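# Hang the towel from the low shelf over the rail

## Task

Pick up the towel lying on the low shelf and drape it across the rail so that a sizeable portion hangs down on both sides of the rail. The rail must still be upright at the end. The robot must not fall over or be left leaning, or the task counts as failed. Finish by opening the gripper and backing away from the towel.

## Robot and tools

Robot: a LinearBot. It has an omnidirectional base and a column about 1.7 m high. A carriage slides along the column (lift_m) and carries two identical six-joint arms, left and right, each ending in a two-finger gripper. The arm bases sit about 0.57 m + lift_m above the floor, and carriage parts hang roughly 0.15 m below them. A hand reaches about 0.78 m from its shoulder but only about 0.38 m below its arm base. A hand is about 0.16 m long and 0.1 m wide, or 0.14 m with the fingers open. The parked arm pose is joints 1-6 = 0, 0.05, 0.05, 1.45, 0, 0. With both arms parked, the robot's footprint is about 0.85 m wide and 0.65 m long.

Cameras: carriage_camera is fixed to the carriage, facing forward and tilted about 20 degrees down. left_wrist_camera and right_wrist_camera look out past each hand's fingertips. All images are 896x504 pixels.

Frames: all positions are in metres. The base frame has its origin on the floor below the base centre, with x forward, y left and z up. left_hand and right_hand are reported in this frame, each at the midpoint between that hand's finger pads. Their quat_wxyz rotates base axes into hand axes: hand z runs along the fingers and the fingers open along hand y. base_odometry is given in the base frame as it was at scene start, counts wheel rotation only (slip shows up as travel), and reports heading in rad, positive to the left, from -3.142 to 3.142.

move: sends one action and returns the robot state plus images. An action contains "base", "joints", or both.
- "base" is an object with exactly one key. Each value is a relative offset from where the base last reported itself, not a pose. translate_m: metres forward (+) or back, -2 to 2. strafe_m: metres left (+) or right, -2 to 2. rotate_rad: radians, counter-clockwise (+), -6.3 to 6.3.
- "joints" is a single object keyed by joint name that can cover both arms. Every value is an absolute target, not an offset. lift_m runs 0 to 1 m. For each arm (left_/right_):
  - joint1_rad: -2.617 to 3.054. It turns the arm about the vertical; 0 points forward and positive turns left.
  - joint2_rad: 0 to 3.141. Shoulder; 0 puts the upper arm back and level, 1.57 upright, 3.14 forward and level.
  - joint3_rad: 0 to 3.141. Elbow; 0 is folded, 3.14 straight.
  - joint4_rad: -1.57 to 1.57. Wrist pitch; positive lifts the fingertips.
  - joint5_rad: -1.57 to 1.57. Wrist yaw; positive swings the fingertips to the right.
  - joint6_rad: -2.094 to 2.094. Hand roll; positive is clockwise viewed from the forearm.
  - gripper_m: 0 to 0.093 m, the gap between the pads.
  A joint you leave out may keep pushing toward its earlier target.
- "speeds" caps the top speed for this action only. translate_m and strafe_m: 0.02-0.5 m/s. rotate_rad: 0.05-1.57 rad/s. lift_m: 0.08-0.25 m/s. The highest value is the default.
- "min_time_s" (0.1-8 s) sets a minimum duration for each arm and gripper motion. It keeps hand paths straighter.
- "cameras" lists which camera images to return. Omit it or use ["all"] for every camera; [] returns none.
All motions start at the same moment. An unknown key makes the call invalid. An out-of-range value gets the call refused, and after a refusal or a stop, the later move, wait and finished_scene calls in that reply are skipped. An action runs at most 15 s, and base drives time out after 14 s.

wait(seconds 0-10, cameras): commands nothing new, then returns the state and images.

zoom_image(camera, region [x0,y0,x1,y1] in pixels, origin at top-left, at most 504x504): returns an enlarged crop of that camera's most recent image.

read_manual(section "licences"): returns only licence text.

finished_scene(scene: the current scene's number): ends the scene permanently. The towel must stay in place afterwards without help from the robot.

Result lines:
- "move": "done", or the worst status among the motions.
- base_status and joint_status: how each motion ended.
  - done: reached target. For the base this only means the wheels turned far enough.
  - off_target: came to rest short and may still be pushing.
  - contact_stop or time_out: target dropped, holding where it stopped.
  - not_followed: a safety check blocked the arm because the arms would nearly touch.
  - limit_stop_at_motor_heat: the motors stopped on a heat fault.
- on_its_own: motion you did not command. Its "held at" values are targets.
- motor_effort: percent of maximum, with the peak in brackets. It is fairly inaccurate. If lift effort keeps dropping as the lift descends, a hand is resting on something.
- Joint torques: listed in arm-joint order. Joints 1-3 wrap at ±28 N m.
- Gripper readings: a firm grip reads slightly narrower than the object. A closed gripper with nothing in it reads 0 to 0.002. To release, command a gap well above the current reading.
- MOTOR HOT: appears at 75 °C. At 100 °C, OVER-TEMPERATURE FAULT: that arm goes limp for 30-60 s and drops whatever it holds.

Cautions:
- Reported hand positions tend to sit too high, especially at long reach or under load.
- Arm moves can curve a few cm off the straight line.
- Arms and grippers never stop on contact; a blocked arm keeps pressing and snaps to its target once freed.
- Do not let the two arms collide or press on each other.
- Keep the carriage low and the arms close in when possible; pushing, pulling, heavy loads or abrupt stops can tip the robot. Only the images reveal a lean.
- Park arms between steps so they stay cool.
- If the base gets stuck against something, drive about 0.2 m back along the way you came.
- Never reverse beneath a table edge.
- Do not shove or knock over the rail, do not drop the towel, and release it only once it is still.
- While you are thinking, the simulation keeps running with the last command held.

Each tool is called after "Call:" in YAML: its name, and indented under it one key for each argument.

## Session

Call:
move:
  cameras: ["carriage_camera"]

Scene clock: 0.00 s.
Joint torques (N m): no reading
base_odometry: x=+0.000 y=+0.000 heading=+0.000
base_status: not commanded
joint_positions: lift_m=+0.300 left_joint1_rad=+0.010 left_joint2_rad=+0.036 left_joint3_rad=+0.049 left_joint4_rad=+1.495 left_joint5_rad=-0.025 left_joint6_rad=+0.050 left_gripper_m=+0.09396 right_joint1_rad=-0.020 right_joint2_rad=+0.069 right_joint3_rad=+0.062 right_joint4_rad=+1.432 right_joint5_rad=+0.032 right_joint6_rad=+0.011 right_gripper_m=+0.09396
joint_status: not commanded
motor_effort: lift_m=+23 drive_wheels=+1
left_hand: x=+0.2368 y=+0.3073 z=+1.3225 quat_wxyz=(+0.999, -0.012, +0.032, +0.030) (m; base frame)
right_hand: x=+0.2585 y=-0.3092 z=+1.3243 quat_wxyz=(+0.997, +0.017, +0.073, -0.005) (m; base frame)
pictures: carriage_camera
camera_calibration:
carriage_camera: T_world_to_cam=[[-0.00559344, -0.999683, -0.0245389, 0.0358511], [-0.377647, 0.0248338, -0.925616, 1.26859], [0.925933, 0.00408966, -0.377667, 0.352301], [0, 0, 0, 1]] pos_world=[0.153073, 0.00289509, 1.30816]

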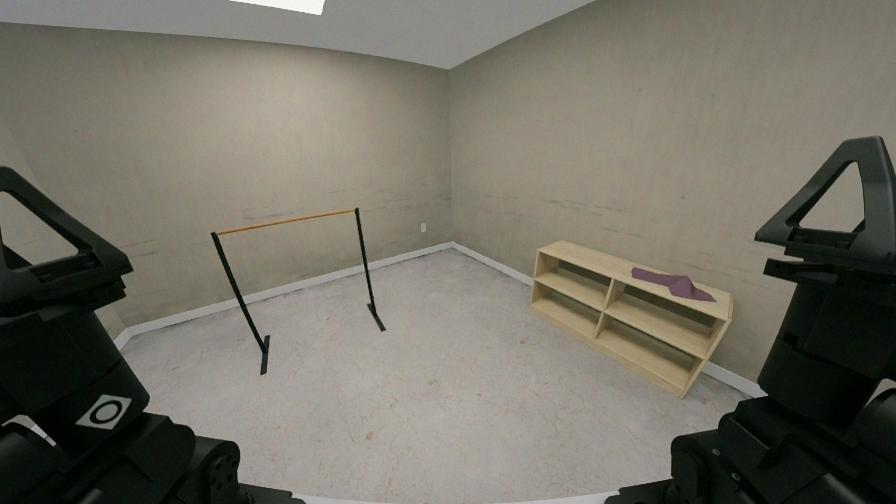

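Call:
zoom_image:
  camera: "carriage_camera"
  region: [510, 220, 750, 420]

Call:
zoom_image:
  camera: "carriage_camera"
  region: [190, 190, 410, 390]

Scaled by 2.100 from the camera's 896x504 image, which has a finer 1280x720 frame.

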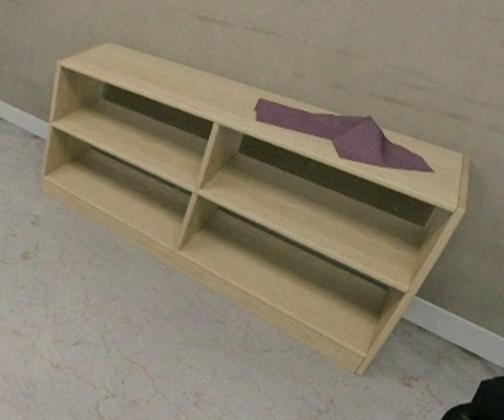

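Scaled by 2.291 from the camera's 896x504 image, which has a finer 1280x720 frame.

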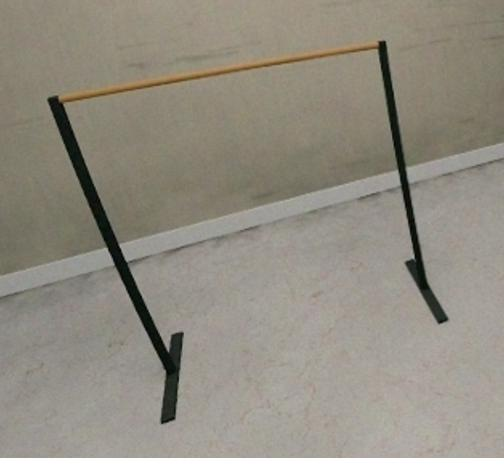

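Call:
move:
  base: {"rotate_rad": -0.983}
  cameras: []

Call:
move:
  base: {"strafe_m": 0.23}
  cameras: []

Call:
move:
  base: {"translate_m": 0.95}
  cameras: ["carriage_camera"]

Call:
zoom_image:
  camera: "carriage_camera"
  region: [320, 270, 580, 450]

Scene clock: 26.90 s.
Joint torques (N m): left_arm=[-0.28 3.88 5.56 -0.3 0.04 -0.08] | right_arm=[-0.21 3.67 6.06 -0.13 0.05 0.06]
move: done
base_odometry: x=+0.000 y=+0.000 heading=-0.983
base_status: done
joint_positions: lift_m=+0.300 left_joint1_rad=+0.010 left_joint2_rad=+0.036 left_joint3_rad=+0.049 left_joint4_rad=+1.495 left_joint5_rad=-0.025 left_joint6_rad=+0.050 left_gripper_m=+0.09396 right_joint1_rad=-0.020 right_joint2_rad=+0.069 right_joint3_rad=+0.062 right_joint4_rad=+1.432 right_joint5_rad=+0.032 right_joint6_rad=+0.011 right_gripper_m=+0.09396
joint_status: not commanded
motor_effort: lift_m=+23(23) drive_wheels=+6(14)
left_hand: x=+0.2368 y=+0.3073 z=+1.3225 quat_wxyz=(+0.999, -0.012, +0.032, +0.030) (m; base frame)
right_hand: x=+0.2585 y=-0.3092 z=+1.3243 quat_wxyz=(+0.997, +0.017, +0.073, -0.005) (m; base frame)
pictures: none
No camera images: "cameras" was empty.

Scene clock: 29.20 s.
Joint torques (N m): left_arm=[-0.29 3.85 5.46 -0.31 0.06 -0.07] | right_arm=[-0.18 3.67 6.06 -0.11 0.06 0.06]
move: done
base_odometry: x=+0.192 y=+0.127 heading=-0.984
base_status: done
joint_positions: lift_m=+0.300 left_joint1_rad=+0.009 left_joint2_rad=+0.036 left_joint3_rad=+0.049 left_joint4_rad=+1.495 left_joint5_rad=-0.025 left_joint6_rad=+0.050 left_gripper_m=+0.09396 right_joint1_rad=-0.020 right_joint2_rad=+0.069 right_joint3_rad=+0.062 right_joint4_rad=+1.432 right_joint5_rad=+0.032 right_joint6_rad=+0.011 right_gripper_m=+0.09396
joint_status: not commanded
motor_effort: lift_m=+23(23) drive_wheels=-6(16)
left_hand: x=+0.2368 y=+0.3073 z=+1.3225 quat_wxyz=(+0.999, -0.012, +0.032, +0.030) (m; base frame)
right_hand: x=+0.2585 y=-0.3092 z=+1.3243 quat_wxyz=(+0.997, +0.017, +0.073, -0.005) (m; base frame)
pictures: none
No camera images: "cameras" was empty.

Scene clock: 33.37 s.
Joint torques (N m): left_arm=[-0.28 3.89 5.5 -0.31 0.05 -0.07] | right_arm=[-0.18 3.74 6.26 -0.1 0.05 0.07]
move: done
base_odometry: x=+0.719 y=-0.663 heading=-0.983
base_status: done
joint_positions: lift_m=+0.300 left_joint1_rad=+0.009 left_joint2_rad=+0.036 left_joint3_rad=+0.049 left_joint4_rad=+1.495 left_joint5_rad=-0.025 left_joint6_rad=+0.050 left_gripper_m=+0.09396 right_joint1_rad=-0.020 right_joint2_rad=+0.069 right_joint3_rad=+0.062 right_joint4_rad=+1.432 right_joint5_rad=+0.033 right_joint6_rad=+0.011 right_gripper_m=+0.09396
joint_status: not commanded
motor_effort: lift_m=+23(23) drive_wheels=-3(13)
left_hand: x=+0.2368 y=+0.3073 z=+1.3225 quat_wxyz=(+0.999, -0.012, +0.032, +0.030) (m; base frame)
right_hand: x=+0.2586 y=-0.3092 z=+1.3243 quat_wxyz=(+0.997, +0.017, +0.073, -0.005) (m; base frame)
pictures: carriage_camera
camera_calibration:
carriage_camera: T_world_to_cam=[[-0.00559344, -0.999683, -0.0245389, 0.0358511], [-0.377647, 0.0248338, -0.925616, 1.26859], [0.925933, 0.00408966, -0.377667, 0.352301], [0, 0, 0, 1]] pos_world=[0.153073, 0.00289509, 1.30816]

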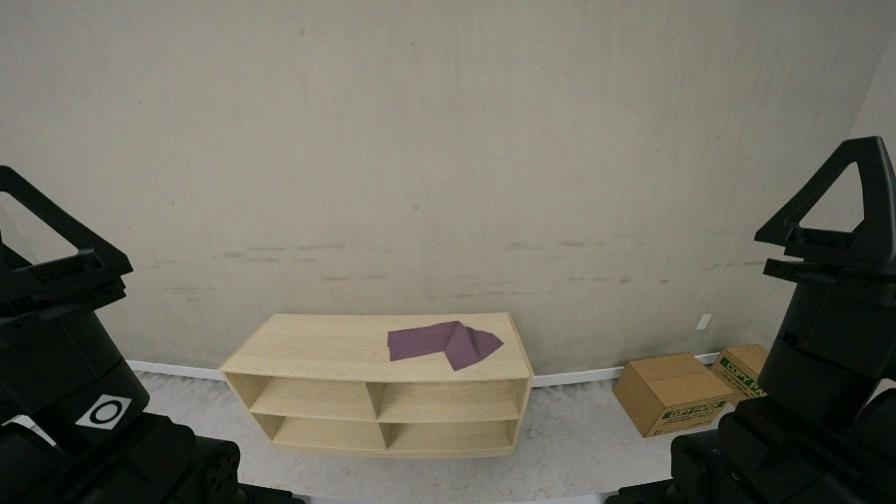

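Scaled by 1.938 from the camera's 896x504 image, which has a finer 1280x720 frame.

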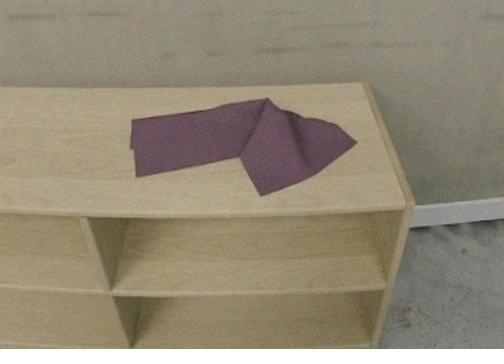

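Call:
move:
  base: {"translate_m": 0.16}
  cameras: ["carriage_camera"]

Call:
zoom_image:
  camera: "carriage_camera"
  region: [340, 310, 560, 450]

Scene clock: 40.77 s.
Joint torques (N m): left_arm=[-0.25 3.82 5.56 -0.3 0.04 -0.07] | right_arm=[-0.14 3.66 6.04 -0.09 0.05 0.07]
move: done
base_odometry: x=+0.808 y=-0.796 heading=-0.982
base_status: done
joint_positions: lift_m=+0.300 left_joint1_rad=+0.009 left_joint2_rad=+0.036 left_joint3_rad=+0.049 left_joint4_rad=+1.495 left_joint5_rad=-0.025 left_joint6_rad=+0.050 left_gripper_m=+0.09396 right_joint1_rad=-0.020 right_joint2_rad=+0.069 right_joint3_rad=+0.062 right_joint4_rad=+1.430 right_joint5_rad=+0.033 right_joint6_rad=+0.011 right_gripper_m=+0.09396
joint_status: not commanded
motor_effort: lift_m=+23(23) drive_wheels=-3(12)
left_hand: x=+0.2369 y=+0.3073 z=+1.3225 quat_wxyz=(+0.999, -0.012, +0.032, +0.030) (m; base frame)
right_hand: x=+0.2590 y=-0.3092 z=+1.3242 quat_wxyz=(+0.997, +0.017, +0.074, -0.005) (m; base frame)
pictures: carriage_camera
camera_calibration:
carriage_camera: T_world_to_cam=[[-0.00559344, -0.999683, -0.0245389, 0.0358511], [-0.377647, 0.0248338, -0.925616, 1.26859], [0.925933, 0.00408966, -0.377667, 0.352301], [0, 0, 0, 1]] pos_world=[0.153073, 0.00289509, 1.30816]

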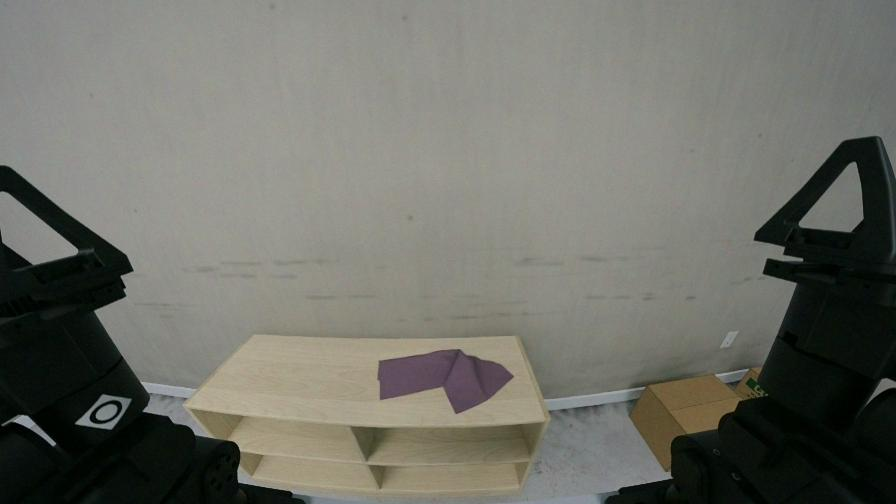

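Scaled by 2.291 from the camera's 896x504 image, which has a finer 1280x720 frame.

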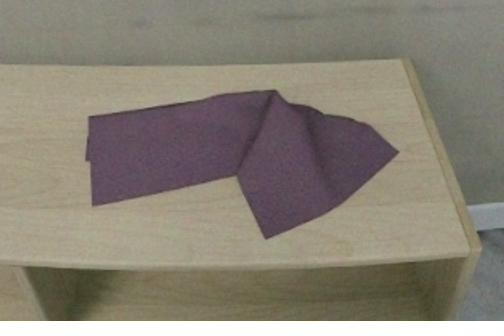

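Call:
move:
  joints: {"right_joint1_rad": 0.49, "right_joint2_rad": 2.71, "right_joint3_rad": 1.71, "right_joint4_rad": -0.578, "right_joint5_rad": 0, "right_joint6_rad": -0.06, "right_gripper_m": 0.06}
  min_time_s: 2.5
  cameras: ["carriage_camera", "right_wrist_camera"]

Call:
zoom_image:
  camera: "carriage_camera"
  region: [340, 310, 560, 450]

Scene clock: 57.27 s.
Joint torques (N m): left_arm=[-0.27 3.89 5.53 -0.28 0.04 -0.08] | right_arm=[0.27 -12.52 6.08 0.22 -0.03 -0.09]
move: done
base_odometry: x=+0.808 y=-0.796 heading=-0.982
base_status: not commanded
joint_positions: lift_m=+0.300 left_joint1_rad=+0.009 left_joint2_rad=+0.036 left_joint3_rad=+0.049 left_joint4_rad=+1.495 left_joint5_rad=-0.025 left_joint6_rad=+0.050 left_gripper_m=+0.09396 right_joint1_rad=+0.485 right_joint2_rad=+2.687 right_joint3_rad=+1.695 right_joint4_rad=-0.559 right_joint5_rad=+0.009 right_joint6_rad=-0.044 right_gripper_m=+0.06014
joint_status: all done
motor_effort: lift_m=+23(23) drive_wheels=-3(4)
left_hand: x=+0.2369 y=+0.3073 z=+1.3225 quat_wxyz=(+0.999, -0.012, +0.032, +0.030) (m; base frame)
right_hand: x=+0.6162 y=-0.0964 z=+0.7022 quat_wxyz=(+0.010, -0.261, +0.965, -0.002) (m; base frame)
pictures: carriage_camera, right_wrist_camera
camera_calibration:
carriage_camera: T_world_to_cam=[[-0.00559344, -0.999683, -0.0245389, 0.0358511], [-0.377647, 0.0248338, -0.925616, 1.26859], [0.925933, 0.00408966, -0.377667, 0.352301], [0, 0, 0, 1]] pos_world=[0.153073, 0.00289509, 1.30816]
right_wrist_camera: T_world_to_cam=[[0.485578, -0.87277, -0.0498644, -0.338979], [-0.710741, -0.427355, 0.558762, 0.0164059], [-0.50898, -0.235882, -0.827828, 0.99892], [0, 0, 0, 1]] pos_world=[0.684692, -0.0532122, 0.800863]

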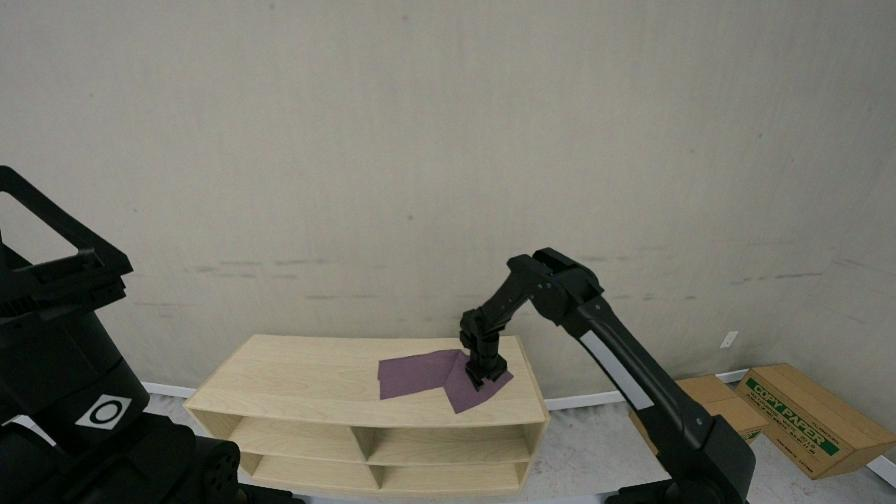

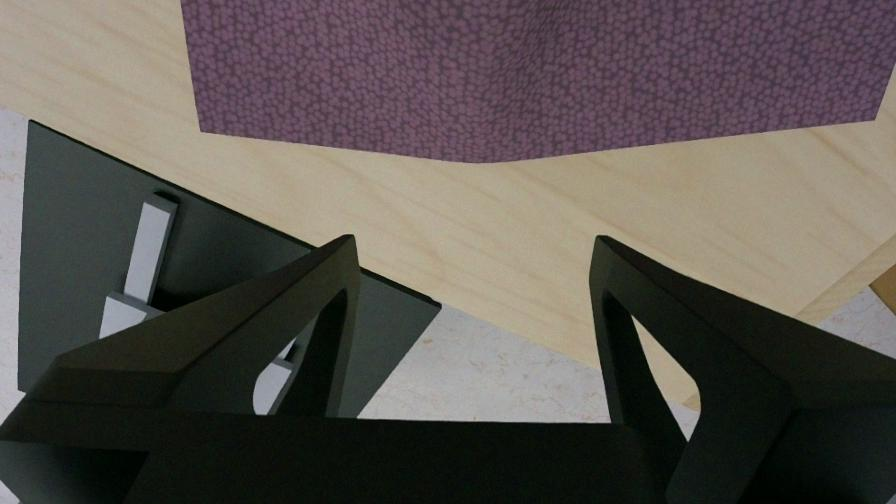

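Scaled by 2.291 from the camera's 896x504 image, which has a finer 1280x720 frame.

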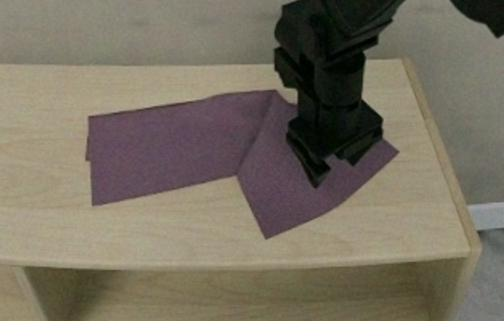

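Call:
move:
  joints: {"right_joint1_rad": 0.489, "right_joint2_rad": 2.759, "right_joint3_rad": 1.82, "right_joint4_rad": -0.655, "right_joint5_rad": 0, "right_joint6_rad": -0.06}
  min_time_s: 1.2
  cameras: []

Call:
move:
  joints: {"lift_m": 0.247}
  speeds: {"lift_m": 0.08}
  cameras: ["right_wrist_camera"]

Scene clock: 66.17 s.
Joint torques (N m): left_arm=[-0.32 3.92 5.56 -0.28 0.05 -0.09] | right_arm=[0.25 -12.31 6.48 0.11 -0.03 -0.1]
move: done
base_odometry: x=+0.808 y=-0.796 heading=-0.982
base_status: not commanded
joint_positions: lift_m=+0.300 left_joint1_rad=+0.009 left_joint2_rad=+0.036 left_joint3_rad=+0.049 left_joint4_rad=+1.495 left_joint5_rad=-0.025 left_joint6_rad=+0.050 left_gripper_m=+0.09396 right_joint1_rad=+0.485 right_joint2_rad=+2.730 right_joint3_rad=+1.804 right_joint4_rad=-0.638 right_joint5_rad=+0.009 right_joint6_rad=-0.045 right_gripper_m=+0.06014
joint_status: all done
motor_effort: lift_m=+23(23) drive_wheels=-3(3)
left_hand: x=+0.2369 y=+0.3073 z=+1.3225 quat_wxyz=(+0.999, -0.012, +0.032, +0.030) (m; base frame)
right_hand: x=+0.6276 y=-0.0904 z=+0.7047 quat_wxyz=(+0.004, -0.262, +0.965, -0.003) (m; base frame)
pictures: none
No camera images: "cameras" was empty.

Scene clock: 67.20 s.
Joint torques (N m): left_arm=[-0.27 3.93 5.68 -0.31 0.04 -0.07] | right_arm=[0.18 -12.9 5.98 0.16 -0.02 -0.1]
move: done
base_odometry: x=+0.808 y=-0.796 heading=-0.982
base_status: not commanded
joint_positions: lift_m=+0.247 left_joint1_rad=+0.009 left_joint2_rad=+0.036 left_joint3_rad=+0.049 left_joint4_rad=+1.495 left_joint5_rad=-0.025 left_joint6_rad=+0.050 left_gripper_m=+0.09396 right_joint1_rad=+0.485 right_joint2_rad=+2.737 right_joint3_rad=+1.809 right_joint4_rad=-0.642 right_joint5_rad=+0.008 right_joint6_rad=-0.045 right_gripper_m=+0.06014
joint_status: all done
motor_effort: lift_m=+19(20) drive_wheels=-3(4)
left_hand: x=+0.2369 y=+0.3073 z=+1.2699 quat_wxyz=(+0.999, -0.012, +0.032, +0.030) (m; base frame)
right_hand: x=+0.6266 y=-0.0909 z=+0.6498 quat_wxyz=(+0.001, -0.262, +0.965, -0.004) (m; base frame)
pictures: right_wrist_camera
camera_calibration:
right_wrist_camera: T_world_to_cam=[[0.485091, -0.872995, -0.0506585, -0.340995], [-0.701301, -0.422984, 0.573813, 0.0400869], [-0.522364, -0.242825, -0.817418, 0.963089], [0, 0, 0, 1]] pos_world=[0.69661, -0.046869, 0.74697]

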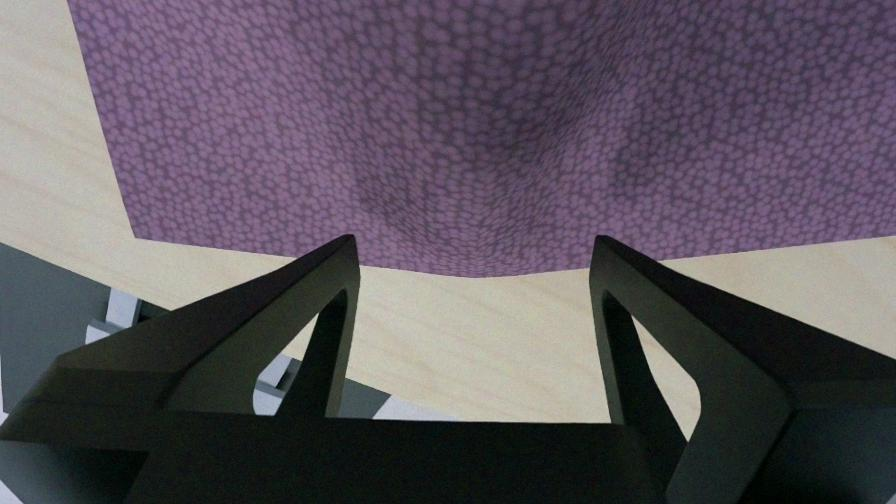

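Call:
move:
  joints: {"lift_m": 0.234}
  speeds: {"lift_m": 0.08}
  cameras: []

Call:
move:
  joints: {"lift_m": 0.226}
  speeds: {"lift_m": 0.08}
  cameras: ["right_wrist_camera"]

Scene clock: 71.67 s.
Joint torques (N m): left_arm=[-0.29 3.85 5.59 -0.3 0.05 -0.07] | right_arm=[0.32 -13.5 5.82 0.16 -0.02 -0.09]
move: done
base_odometry: x=+0.808 y=-0.796 heading=-0.982
base_status: not commanded
joint_positions: lift_m=+0.234 left_joint1_rad=+0.009 left_joint2_rad=+0.036 left_joint3_rad=+0.049 left_joint4_rad=+1.495 left_joint5_rad=-0.025 left_joint6_rad=+0.050 left_gripper_m=+0.09396 right_joint1_rad=+0.485 right_joint2_rad=+2.740 right_joint3_rad=+1.812 right_joint4_rad=-0.645 right_joint5_rad=+0.008 right_joint6_rad=-0.045 right_gripper_m=+0.06014
joint_status: all done
motor_effort: lift_m=+19(20) drive_wheels=-3(4)
left_hand: x=+0.2369 y=+0.3073 z=+1.2569 quat_wxyz=(+0.999, -0.012, +0.032, +0.030) (m; base frame)
right_hand: x=+0.6263 y=-0.0910 z=+0.6361 quat_wxyz=(+0.000, -0.262, +0.965, -0.004) (m; base frame)
pictures: none
No camera images: "cameras" was empty.

Scene clock: 72.13 s.
Joint torques (N m): left_arm=[-0.29 3.89 5.6 -0.31 0.05 -0.09] | right_arm=[0.21 -13.04 4.77 0.37 0 -0.1]
move: done
base_odometry: x=+0.808 y=-0.796 heading=-0.982
base_status: not commanded
joint_positions: lift_m=+0.227 left_joint1_rad=+0.009 left_joint2_rad=+0.036 left_joint3_rad=+0.049 left_joint4_rad=+1.495 left_joint5_rad=-0.025 left_joint6_rad=+0.050 left_gripper_m=+0.09396 right_joint1_rad=+0.485 right_joint2_rad=+2.737 right_joint3_rad=+1.824 right_joint4_rad=-0.665 right_joint5_rad=+0.007 right_joint6_rad=-0.046 right_gripper_m=+0.06014
joint_status: all done
motor_effort: lift_m=+18(18) drive_wheels=+4(4)
left_hand: x=+0.2369 y=+0.3073 z=+1.2491 quat_wxyz=(+0.999, -0.012, +0.032, +0.030) (m; base frame)
right_hand: x=+0.6272 y=-0.0904 z=+0.6322 quat_wxyz=(-0.002, -0.262, +0.965, -0.004) (m; base frame)
pictures: right_wrist_camera
camera_calibration:
right_wrist_camera: T_world_to_cam=[[0.485759, -0.87257, -0.0515808, -0.341573], [-0.697104, -0.422327, 0.579384, 0.0447463], [-0.527337, -0.245484, -0.813421, 0.949437], [0, 0, 0, 1]] pos_world=[0.697788, -0.0460774, 0.728748]

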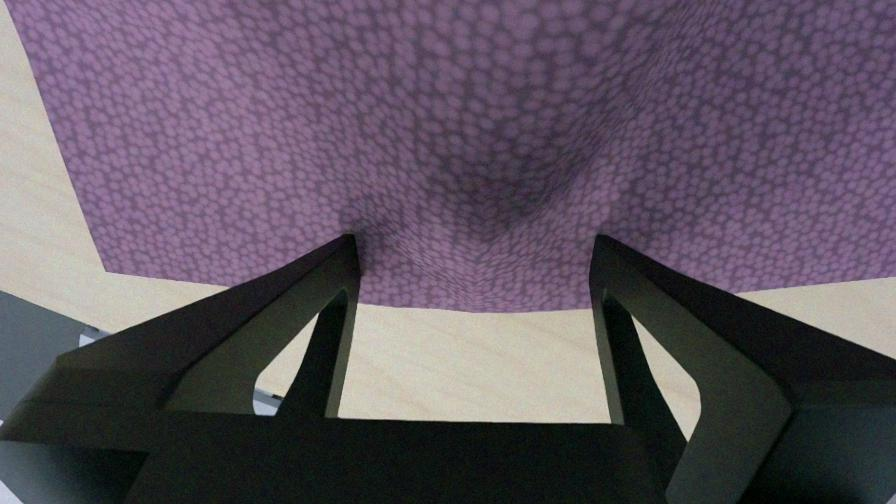

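Call:
move:
  joints: {"lift_m": 0.221}
  speeds: {"lift_m": 0.08}
  cameras: []

Call:
move:
  joints: {"right_gripper_m": 0.0}
  min_time_s: 2
  cameras: ["right_wrist_camera"]

Scene clock: 76.33 s.
Joint torques (N m): left_arm=[-0.23 3.85 5.53 -0.31 0.03 -0.07] | right_arm=[0.18 -12.29 4.45 0.54 -0.02 -0.09]
move: done
base_odometry: x=+0.808 y=-0.796 heading=-0.982
base_status: not commanded
joint_positions: lift_m=+0.222 left_joint1_rad=+0.009 left_joint2_rad=+0.036 left_joint3_rad=+0.049 left_joint4_rad=+1.495 left_joint5_rad=-0.025 left_joint6_rad=+0.050 left_gripper_m=+0.09396 right_joint1_rad=+0.485 right_joint2_rad=+2.728 right_joint3_rad=+1.828 right_joint4_rad=-0.682 right_joint5_rad=+0.007 right_joint6_rad=-0.046 right_gripper_m=+0.06014
joint_status: all done
motor_effort: lift_m=+17(18) drive_wheels=+4(4)
left_hand: x=+0.2369 y=+0.3073 z=+1.2442 quat_wxyz=(+0.999, -0.012, +0.032, +0.030) (m; base frame)
right_hand: x=+0.6271 y=-0.0904 z=+0.6319 quat_wxyz=(-0.004, -0.262, +0.965, -0.005) (m; base frame)
pictures: none
No camera images: "cameras" was empty.

Scene clock: 78.63 s.
Joint torques (N m): left_arm=[-0.29 3.86 5.57 -0.3 0.06 -0.08] | right_arm=[0.27 -12.27 4.38 0.53 0 -0.09]
move: done
base_odometry: x=+0.808 y=-0.796 heading=-0.982
base_status: not commanded
joint_positions: lift_m=+0.222 left_joint1_rad=+0.009 left_joint2_rad=+0.036 left_joint3_rad=+0.049 left_joint4_rad=+1.495 left_joint5_rad=-0.025 left_joint6_rad=+0.050 left_gripper_m=+0.09396 right_joint1_rad=+0.485 right_joint2_rad=+2.728 right_joint3_rad=+1.830 right_joint4_rad=-0.679 right_joint5_rad=+0.006 right_joint6_rad=-0.046 right_gripper_m=+0.00358
joint_status: all done
motor_effort: lift_m=+17(18) drive_wheels=+4(4)
left_hand: x=+0.2369 y=+0.3073 z=+1.2442 quat_wxyz=(+0.999, -0.012, +0.032, +0.030) (m; base frame)
right_hand: x=+0.6282 y=-0.0895 z=+0.6322 quat_wxyz=(-0.002, -0.262, +0.965, -0.003) (m; base frame)
pictures: right_wrist_camera
camera_calibration:
right_wrist_camera: T_world_to_cam=[[0.486034, -0.872301, -0.0534874, -0.34022], [-0.696431, -0.423563, 0.579291, 0.0453359], [-0.527972, -0.244305, -0.813364, 0.950623], [0, 0, 0, 1]] pos_world=[0.698834, -0.0453297, 0.728742]

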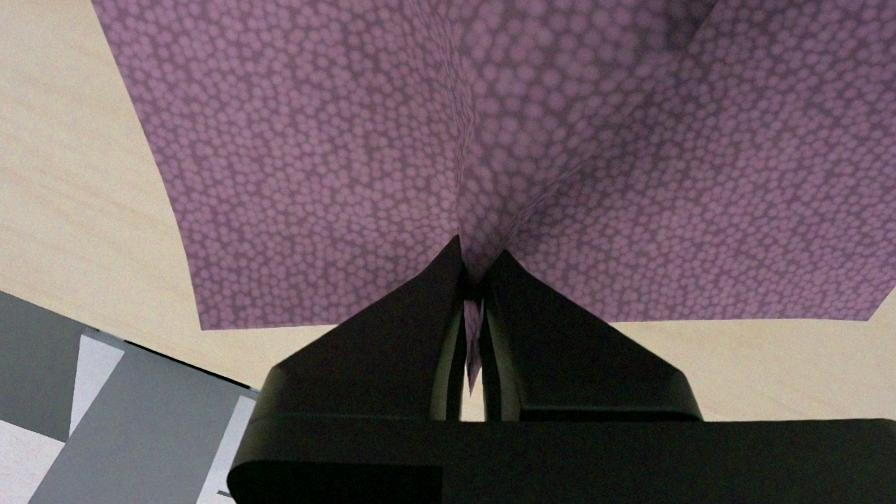

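Call:
move:
  joints: {"lift_m": 0.62}
  speeds: {"lift_m": 0.14}
  cameras: []

Call:
move:
  joints: {"right_joint1_rad": 0.4, "right_joint2_rad": 2.066, "right_joint3_rad": 1.019, "right_joint4_rad": -0.523, "right_joint5_rad": 0, "right_joint6_rad": -0.06}
  min_time_s: 2.5
  cameras: ["carriage_camera", "right_wrist_camera"]

Scene clock: 85.40 s.
Joint torques (N m): left_arm=[-0.29 3.85 5.61 -0.29 0.03 -0.07] | right_arm=[0.24 -13.14 4.9 0.35 0 -0.08]
move: done
base_odometry: x=+0.808 y=-0.796 heading=-0.982
base_status: not commanded
joint_positions: lift_m=+0.620 left_joint1_rad=+0.009 left_joint2_rad=+0.036 left_joint3_rad=+0.049 left_joint4_rad=+1.495 left_joint5_rad=-0.025 left_joint6_rad=+0.050 left_gripper_m=+0.09396 right_joint1_rad=+0.485 right_joint2_rad=+2.738 right_joint3_rad=+1.824 right_joint4_rad=-0.665 right_joint5_rad=+0.006 right_joint6_rad=-0.046 right_gripper_m=+0.00354
joint_status: all done
motor_effort: lift_m=+24(30) drive_wheels=+4(4)
left_hand: x=+0.2369 y=+0.3073 z=+1.6423 quat_wxyz=(+0.999, -0.012, +0.032, +0.030) (m; base frame)
right_hand: x=+0.6266 y=-0.0903 z=+1.0247 quat_wxyz=(-0.003, -0.262, +0.965, -0.004) (m; base frame)
pictures: none
No camera images: "cameras" was empty.

Scene clock: 88.20 s.
Joint torques (N m): left_arm=[-0.25 3.9 5.57 -0.31 0.06 -0.08] | right_arm=[-0.9 -13.12 3.78 0.36 0.02 -0.1]
move: done
base_odometry: x=+0.808 y=-0.796 heading=-0.982
base_status: not commanded
joint_positions: lift_m=+0.620 left_joint1_rad=+0.009 left_joint2_rad=+0.036 left_joint3_rad=+0.049 left_joint4_rad=+1.495 left_joint5_rad=-0.025 left_joint6_rad=+0.050 left_gripper_m=+0.09396 right_joint1_rad=+0.407 right_joint2_rad=+2.099 right_joint3_rad=+1.026 right_joint4_rad=-0.539 right_joint5_rad=+0.006 right_joint6_rad=-0.046 right_gripper_m=+0.00354
joint_status: all done
motor_effort: lift_m=+24(25) drive_wheels=+4(4)
left_hand: x=+0.2369 y=+0.3073 z=+1.6423 quat_wxyz=(+0.999, -0.012, +0.032, +0.030) (m; base frame)
right_hand: x=+0.5085 y=-0.1800 z=+1.1201 quat_wxyz=(-0.020, -0.225, +0.974, -0.006) (m; base frame)
pictures: carriage_camera, right_wrist_camera
camera_calibration:
carriage_camera: T_world_to_cam=[[-0.00559344, -0.999683, -0.0245389, 0.0436985], [-0.377647, 0.0248338, -0.925616, 1.5646], [0.925933, 0.00408966, -0.377667, 0.473077], [0, 0, 0, 1]] pos_world=[0.153073, 0.00289509, 1.62795]
right_wrist_camera: T_world_to_cam=[[0.415031, -0.908187, -0.0542763, -0.304365], [-0.708337, -0.359989, 0.607179, -0.372673], [-0.570971, -0.213552, -0.792709, 1.26646], [0, 0, 0, 1]] pos_world=[0.585453, -0.140124, 1.21369]

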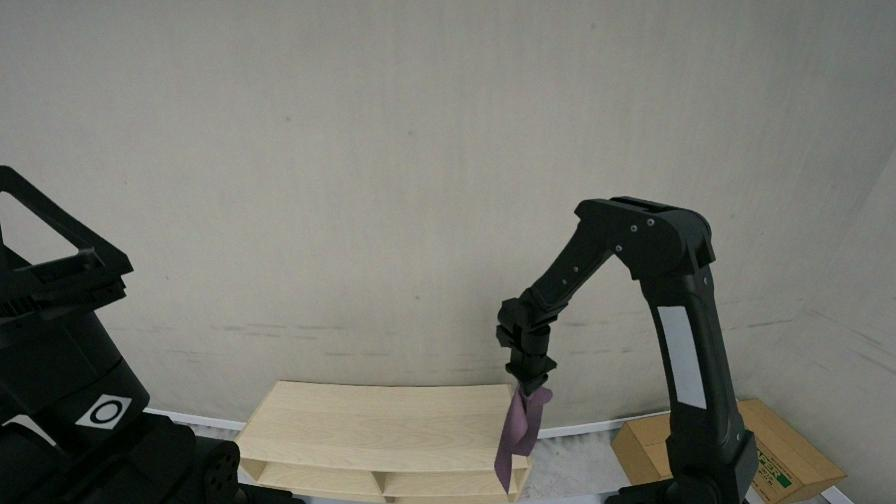

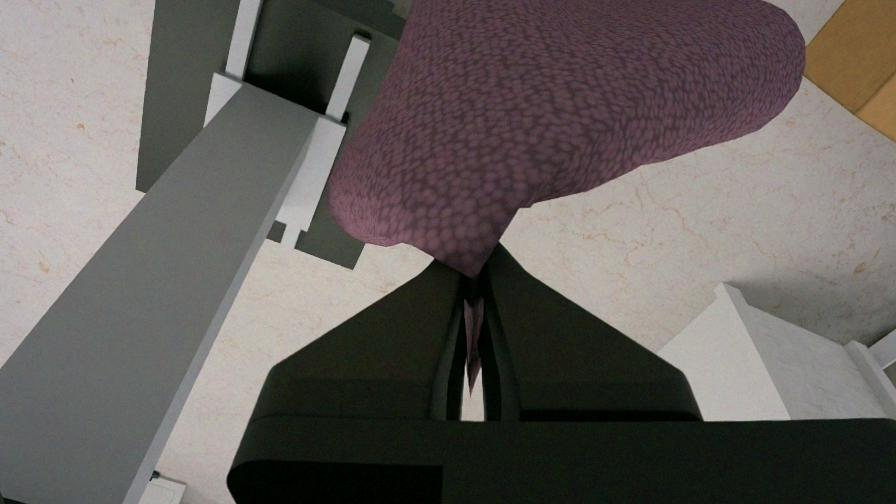

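Call:
move:
  base: {"translate_m": -0.4}
  speeds: {"translate_m": 0.25}
  cameras: ["carriage_camera"]

Call:
move:
  base: {"rotate_rad": 1.547}
  speeds: {"rotate_rad": 0.5}
  cameras: ["carriage_camera"]

Scene clock: 95.63 s.
Joint torques (N m): left_arm=[-0.31 3.84 5.49 -0.3 0.05 -0.07] | right_arm=[-0.51 -13.09 3.79 0.29 0.01 -0.08]
move: done
base_odometry: x=+0.586 y=-0.463 heading=-0.982
base_status: done
joint_positions: lift_m=+0.620 left_joint1_rad=+0.009 left_joint2_rad=+0.036 left_joint3_rad=+0.049 left_joint4_rad=+1.495 left_joint5_rad=-0.025 left_joint6_rad=+0.050 left_gripper_m=+0.09396 right_joint1_rad=+0.403 right_joint2_rad=+2.099 right_joint3_rad=+1.026 right_joint4_rad=-0.529 right_joint5_rad=+0.005 right_joint6_rad=-0.046 right_gripper_m=+0.00354
joint_status: not commanded
motor_effort: lift_m=+25(25) drive_wheels=-1(11)
left_hand: x=+0.2370 y=+0.3073 z=+1.6423 quat_wxyz=(+0.999, -0.012, +0.032, +0.030) (m; base frame)
right_hand: x=+0.5112 y=-0.1799 z=+1.1202 quat_wxyz=(-0.015, -0.223, +0.975, -0.005) (m; base frame)
pictures: carriage_camera
camera_calibration:
carriage_camera: T_world_to_cam=[[-0.00559344, -0.999683, -0.0245389, 0.0436985], [-0.377647, 0.0248338, -0.925616, 1.5646], [0.925933, 0.00408966, -0.377667, 0.473077], [0, 0, 0, 1]] pos_world=[0.153073, 0.00289509, 1.62795]

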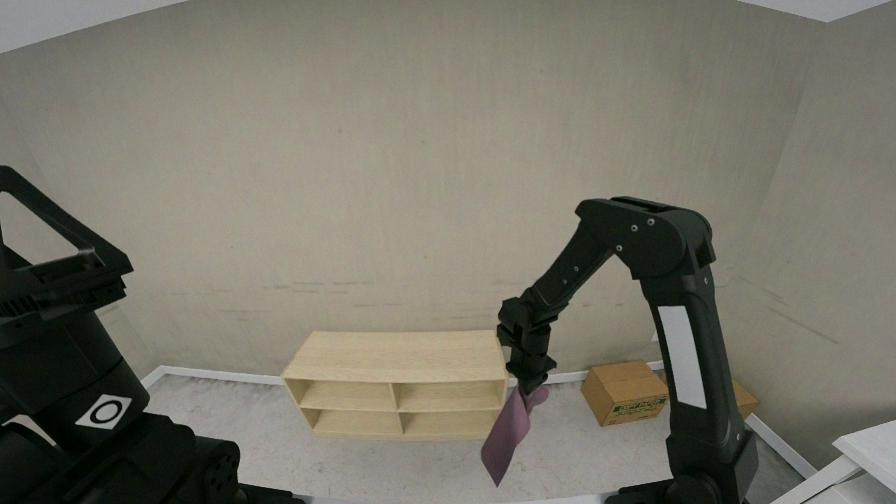

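Scene clock: 99.63 s.
Joint torques (N m): left_arm=[-0.25 3.89 5.56 -0.3 0.05 -0.08] | right_arm=[-0.2 -13.07 3.93 0.28 0.02 -0.09]
move: done
base_odometry: x=+0.586 y=-0.463 heading=+0.564
base_status: done
joint_positions: lift_m=+0.620 left_joint1_rad=+0.009 left_joint2_rad=+0.036 left_joint3_rad=+0.049 left_joint4_rad=+1.495 left_joint5_rad=-0.025 left_joint6_rad=+0.050 left_gripper_m=+0.09397 right_joint1_rad=+0.402 right_joint2_rad=+2.098 right_joint3_rad=+1.024 right_joint4_rad=-0.528 right_joint5_rad=+0.004 right_joint6_rad=-0.046 right_gripper_m=+0.00353
joint_status: not commanded
motor_effort: lift_m=+24(25) drive_wheels=+7(11)
left_hand: x=+0.2370 y=+0.3073 z=+1.6423 quat_wxyz=(+0.999, -0.012, +0.032, +0.030) (m; base frame)
right_hand: x=+0.5107 y=-0.1803 z=+1.1199 quat_wxyz=(-0.015, -0.222, +0.975, -0.005) (m; base frame)
pictures: carriage_camera
camera_calibration:
carriage_camera: T_world_to_cam=[[-0.00559344, -0.999683, -0.0245389, 0.0436985], [-0.377647, 0.0248338, -0.925616, 1.5646], [0.925933, 0.00408966, -0.377667, 0.473077], [0, 0, 0, 1]] pos_world=[0.153073, 0.00289509, 1.62795]

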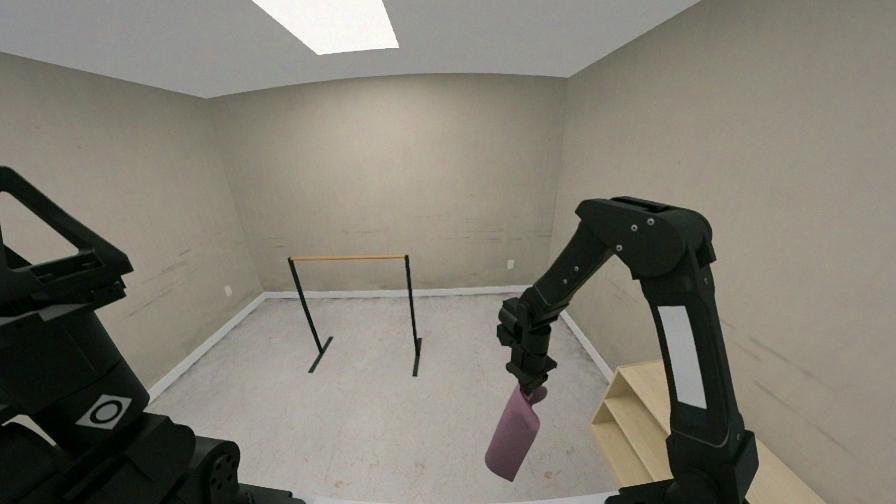

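Call:
move:
  base: {"strafe_m": 0.77}
  joints: {"lift_m": 0.77}
  speeds: {"strafe_m": 0.25, "lift_m": 0.08}
  cameras: ["carriage_camera"]

Scene clock: 121.73 s.
Joint torques (N m): left_arm=[-0.24 3.85 5.55 -0.28 0.04 -0.08] | right_arm=[-0.25 -12.37 4.21 0.28 0.03 -0.08]
move: done
base_odometry: x=+0.173 y=+0.187 heading=+0.565
base_status: done
joint_positions: lift_m=+0.770 left_joint1_rad=+0.009 left_joint2_rad=+0.036 left_joint3_rad=+0.049 left_joint4_rad=+1.495 left_joint5_rad=-0.025 left_joint6_rad=+0.050 left_gripper_m=+0.09397 right_joint1_rad=+0.400 right_joint2_rad=+2.091 right_joint3_rad=+1.021 right_joint4_rad=-0.528 right_joint5_rad=+0.004 right_joint6_rad=-0.046 right_gripper_m=+0.00353
joint_status: all done
motor_effort: lift_m=+25(30) drive_wheels=-6(16)
left_hand: x=+0.2370 y=+0.3073 z=+1.7923 quat_wxyz=(+0.999, -0.012, +0.032, +0.030) (m; base frame)
right_hand: x=+0.5112 y=-0.1808 z=+1.2716 quat_wxyz=(-0.013, -0.221, +0.975, -0.004) (m; base frame)
pictures: carriage_camera
camera_calibration:
carriage_camera: T_world_to_cam=[[-0.00559344, -0.999683, -0.0245389, 0.0473784], [-0.377647, 0.0248338, -0.925616, 1.7034], [0.925933, 0.00408966, -0.377667, 0.529712], [0, 0, 0, 1]] pos_world=[0.153073, 0.00289509, 1.77791]

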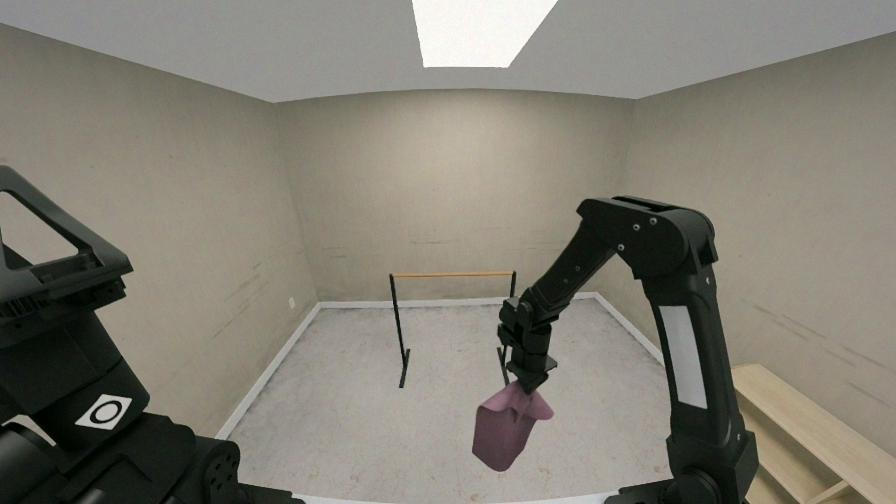

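Call:
move:
  base: {"strafe_m": -0.04}
  joints: {"right_joint1_rad": 0.36, "right_joint2_rad": 2.571, "right_joint3_rad": 1.73, "right_joint4_rad": -0.729, "right_joint5_rad": 0, "right_joint6_rad": -0.06}
  min_time_s: 2.5
  speeds: {"strafe_m": 0.1}
  cameras: ["carriage_camera"]

Call:
move:
  base: {"translate_m": 0.93}
  speeds: {"translate_m": 0.2}
  cameras: ["carriage_camera"]

Scene clock: 136.80 s.
Joint torques (N m): left_arm=[-0.38 3.85 5.52 -0.31 0.03 -0.07] | right_arm=[-0.9 -12.14 7.02 0.2 0.04 -0.07]
move: done
base_odometry: x=+0.195 y=+0.153 heading=+0.566
base_status: done
joint_positions: lift_m=+0.770 left_joint1_rad=+0.010 left_joint2_rad=+0.036 left_joint3_rad=+0.049 left_joint4_rad=+1.495 left_joint5_rad=-0.025 left_joint6_rad=+0.050 left_gripper_m=+0.09397 right_joint1_rad=+0.367 right_joint2_rad=+2.545 right_joint3_rad=+1.711 right_joint4_rad=-0.713 right_joint5_rad=+0.002 right_joint6_rad=-0.047 right_gripper_m=+0.00353
joint_status: all done
motor_effort: lift_m=+25(25) drive_wheels=+3(13)
left_hand: x=+0.2370 y=+0.3073 z=+1.7923 quat_wxyz=(+0.999, -0.012, +0.032, +0.030) (m; base frame)
right_hand: x=+0.6444 y=-0.1406 z=+1.2359 quat_wxyz=(+0.012, -0.205, +0.979, +0.001) (m; base frame)
pictures: carriage_camera
camera_calibration:
carriage_camera: T_world_to_cam=[[-0.00559344, -0.999683, -0.0245389, 0.0473784], [-0.377647, 0.0248338, -0.925616, 1.7034], [0.925933, 0.00408966, -0.377667, 0.529712], [0, 0, 0, 1]] pos_world=[0.153073, 0.00289509, 1.77791]

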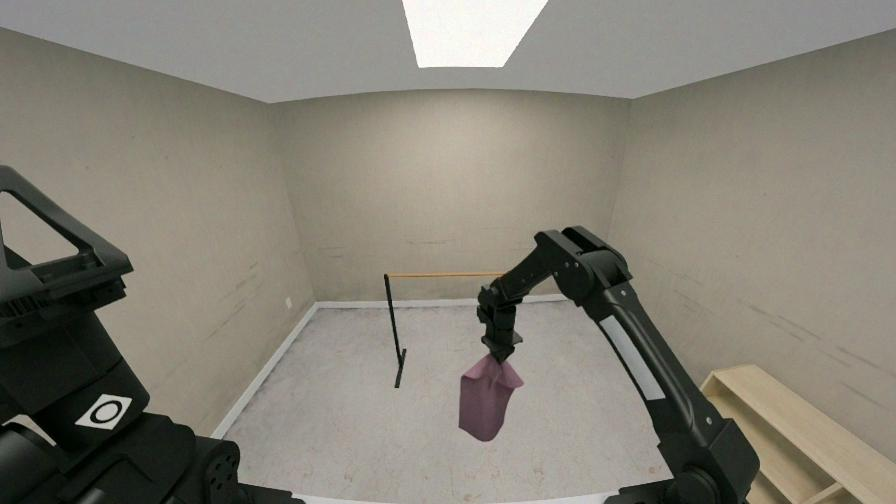

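Scene clock: 142.53 s.
Joint torques (N m): left_arm=[-0.39 3.88 5.53 -0.26 0.05 -0.08] | right_arm=[-0.49 -12.07 7.09 0.22 0.06 -0.09]
move: done
base_odometry: x=+0.979 y=+0.652 heading=+0.566
base_status: done
joint_positions: lift_m=+0.770 left_joint1_rad=+0.010 left_joint2_rad=+0.036 left_joint3_rad=+0.049 left_joint4_rad=+1.495 left_joint5_rad=-0.025 left_joint6_rad=+0.050 left_gripper_m=+0.09397 right_joint1_rad=+0.364 right_joint2_rad=+2.545 right_joint3_rad=+1.711 right_joint4_rad=-0.719 right_joint5_rad=+0.002 right_joint6_rad=-0.047 right_gripper_m=+0.00353
joint_status: not commanded
motor_effort: lift_m=+25(25) drive_wheels=-4(11)
left_hand: x=+0.2370 y=+0.3073 z=+1.7923 quat_wxyz=(+0.999, -0.012, +0.032, +0.030) (m; base frame)
right_hand: x=+0.6434 y=-0.1421 z=+1.2359 quat_wxyz=(+0.009, -0.204, +0.979, +0.000) (m; base frame)
pictures: carriage_camera
camera_calibration:
carriage_camera: T_world_to_cam=[[-0.00559344, -0.999683, -0.0245389, 0.0473784], [-0.377647, 0.0248338, -0.925616, 1.7034], [0.925933, 0.00408966, -0.377667, 0.529712], [0, 0, 0, 1]] pos_world=[0.153073, 0.00289509, 1.77791]

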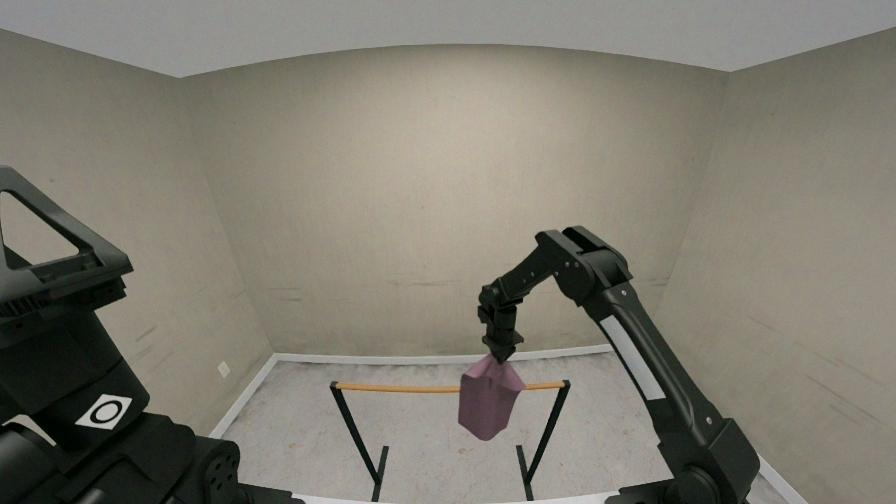

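Call:
move:
  base: {"translate_m": 0.14}
  speeds: {"translate_m": 0.12}
  cameras: ["carriage_camera", "right_wrist_camera"]

Scene clock: 149.47 s.
Joint torques (N m): left_arm=[-0.46 3.81 5.41 -0.3 0.05 -0.08] | right_arm=[-0.72 -12.08 7.08 0.2 0.04 -0.08]
move: done
base_odometry: x=+1.097 y=+0.728 heading=+0.567
base_status: done
joint_positions: lift_m=+0.770 left_joint1_rad=+0.010 left_joint2_rad=+0.036 left_joint3_rad=+0.049 left_joint4_rad=+1.495 left_joint5_rad=-0.025 left_joint6_rad=+0.050 left_gripper_m=+0.09397 right_joint1_rad=+0.364 right_joint2_rad=+2.545 right_joint3_rad=+1.711 right_joint4_rad=-0.720 right_joint5_rad=+0.001 right_joint6_rad=-0.047 right_gripper_m=+0.00353
joint_status: not commanded
motor_effort: lift_m=+25(25) drive_wheels=-3(12)
left_hand: x=+0.2370 y=+0.3073 z=+1.7923 quat_wxyz=(+0.999, -0.012, +0.032, +0.030) (m; base frame)
right_hand: x=+0.6429 y=-0.1423 z=+1.2357 quat_wxyz=(+0.008, -0.204, +0.979, +0.001) (m; base frame)
pictures: carriage_camera, right_wrist_camera
camera_calibration:
carriage_camera: T_world_to_cam=[[-0.00559344, -0.999683, -0.0245389, 0.0473784], [-0.377647, 0.0248338, -0.925616, 1.7034], [0.925933, 0.00408966, -0.377667, 0.529712], [0, 0, 0, 1]] pos_world=[0.153073, 0.00289509, 1.77791]
right_wrist_camera: T_world_to_cam=[[0.379435, -0.923454, -0.0571072, -0.295425], [-0.75338, -0.344203, 0.560305, -0.244988], [-0.537073, -0.169576, -0.826315, 1.46893], [0, 0, 0, 1]] pos_world=[0.716449, -0.108042, 1.3342]

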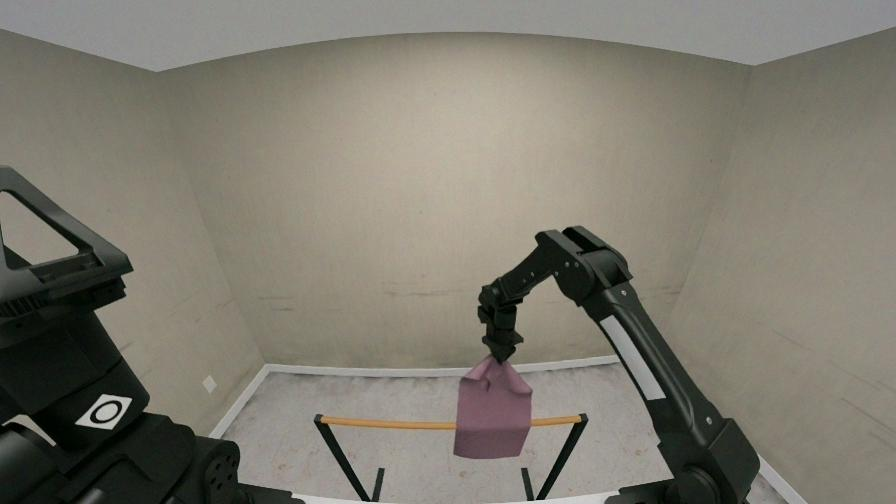

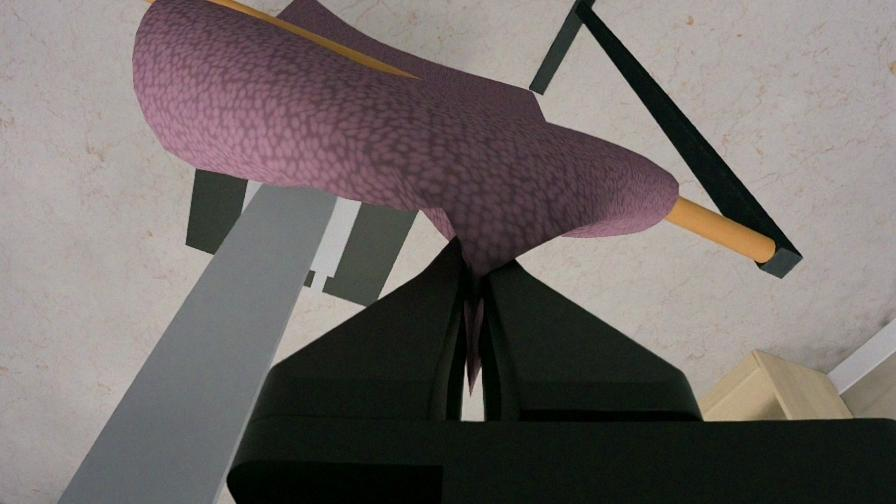

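Call:
move:
  base: {"translate_m": 0.115}
  joints: {"lift_m": 0.7}
  speeds: {"translate_m": 0.1, "lift_m": 0.08}
  cameras: ["carriage_camera", "right_wrist_camera"]

Scene clock: 155.37 s.
Joint torques (N m): left_arm=[-0.4 3.89 5.55 -0.28 0.05 -0.08] | right_arm=[-0.55 -12.89 6.61 0.25 0.07 -0.08]
move: done
base_odometry: x=+1.194 y=+0.790 heading=+0.568
base_status: done
joint_positions: lift_m=+0.700 left_joint1_rad=+0.010 left_joint2_rad=+0.036 left_joint3_rad=+0.049 left_joint4_rad=+1.495 left_joint5_rad=-0.025 left_joint6_rad=+0.050 left_gripper_m=+0.09397 right_joint1_rad=+0.363 right_joint2_rad=+2.552 right_joint3_rad=+1.716 right_joint4_rad=-0.724 right_joint5_rad=+0.001 right_joint6_rad=-0.047 right_gripper_m=+0.00353
joint_status: all done
motor_effort: lift_m=+20(20) drive_wheels=+4(13)
left_hand: x=+0.2367 y=+0.3073 z=+1.7231 quat_wxyz=(+0.999, -0.012, +0.032, +0.030) (m; base frame)
right_hand: x=+0.6422 y=-0.1431 z=+1.1642 quat_wxyz=(+0.005, -0.203, +0.979, +0.000) (m; base frame)
pictures: carriage_camera, right_wrist_camera
camera_calibration:
carriage_camera: T_world_to_cam=[[-0.00559344, -0.999683, -0.0245389, 0.0456759], [-0.377647, 0.0248338, -0.925616, 1.63918], [0.925933, 0.00408966, -0.377667, 0.50351], [0, 0, 0, 1]] pos_world=[0.153073, 0.00289509, 1.70853]
right_wrist_camera: T_world_to_cam=[[0.378006, -0.924006, -0.0576631, -0.298449], [-0.750081, -0.342173, 0.565947, -0.214145], [-0.542669, -0.17068, -0.822422, 1.40817], [0, 0, 0, 1]] pos_world=[0.71636, -0.108697, 1.2621]

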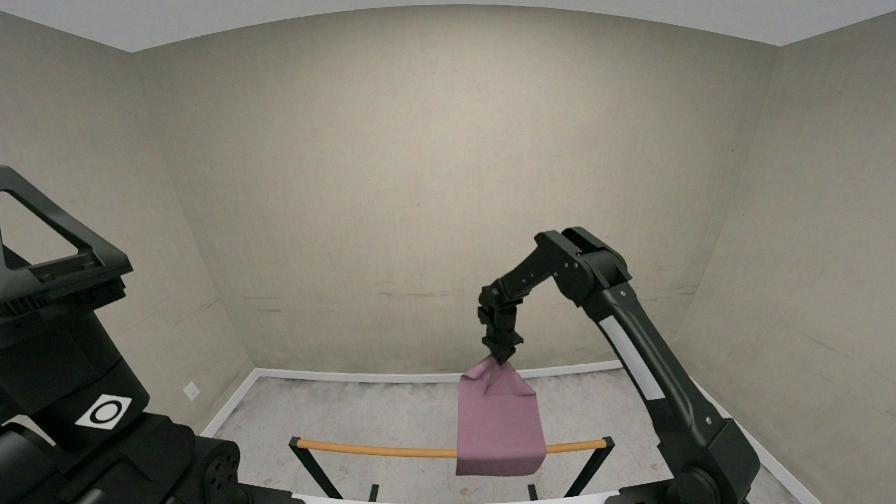

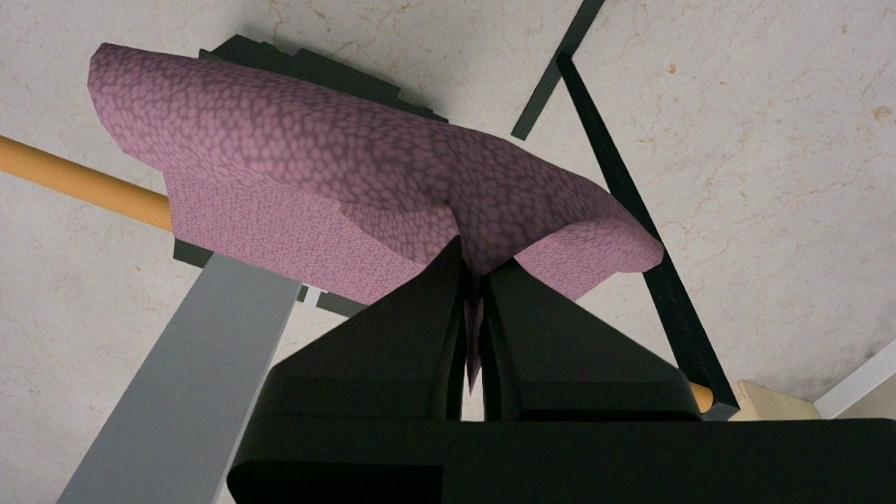

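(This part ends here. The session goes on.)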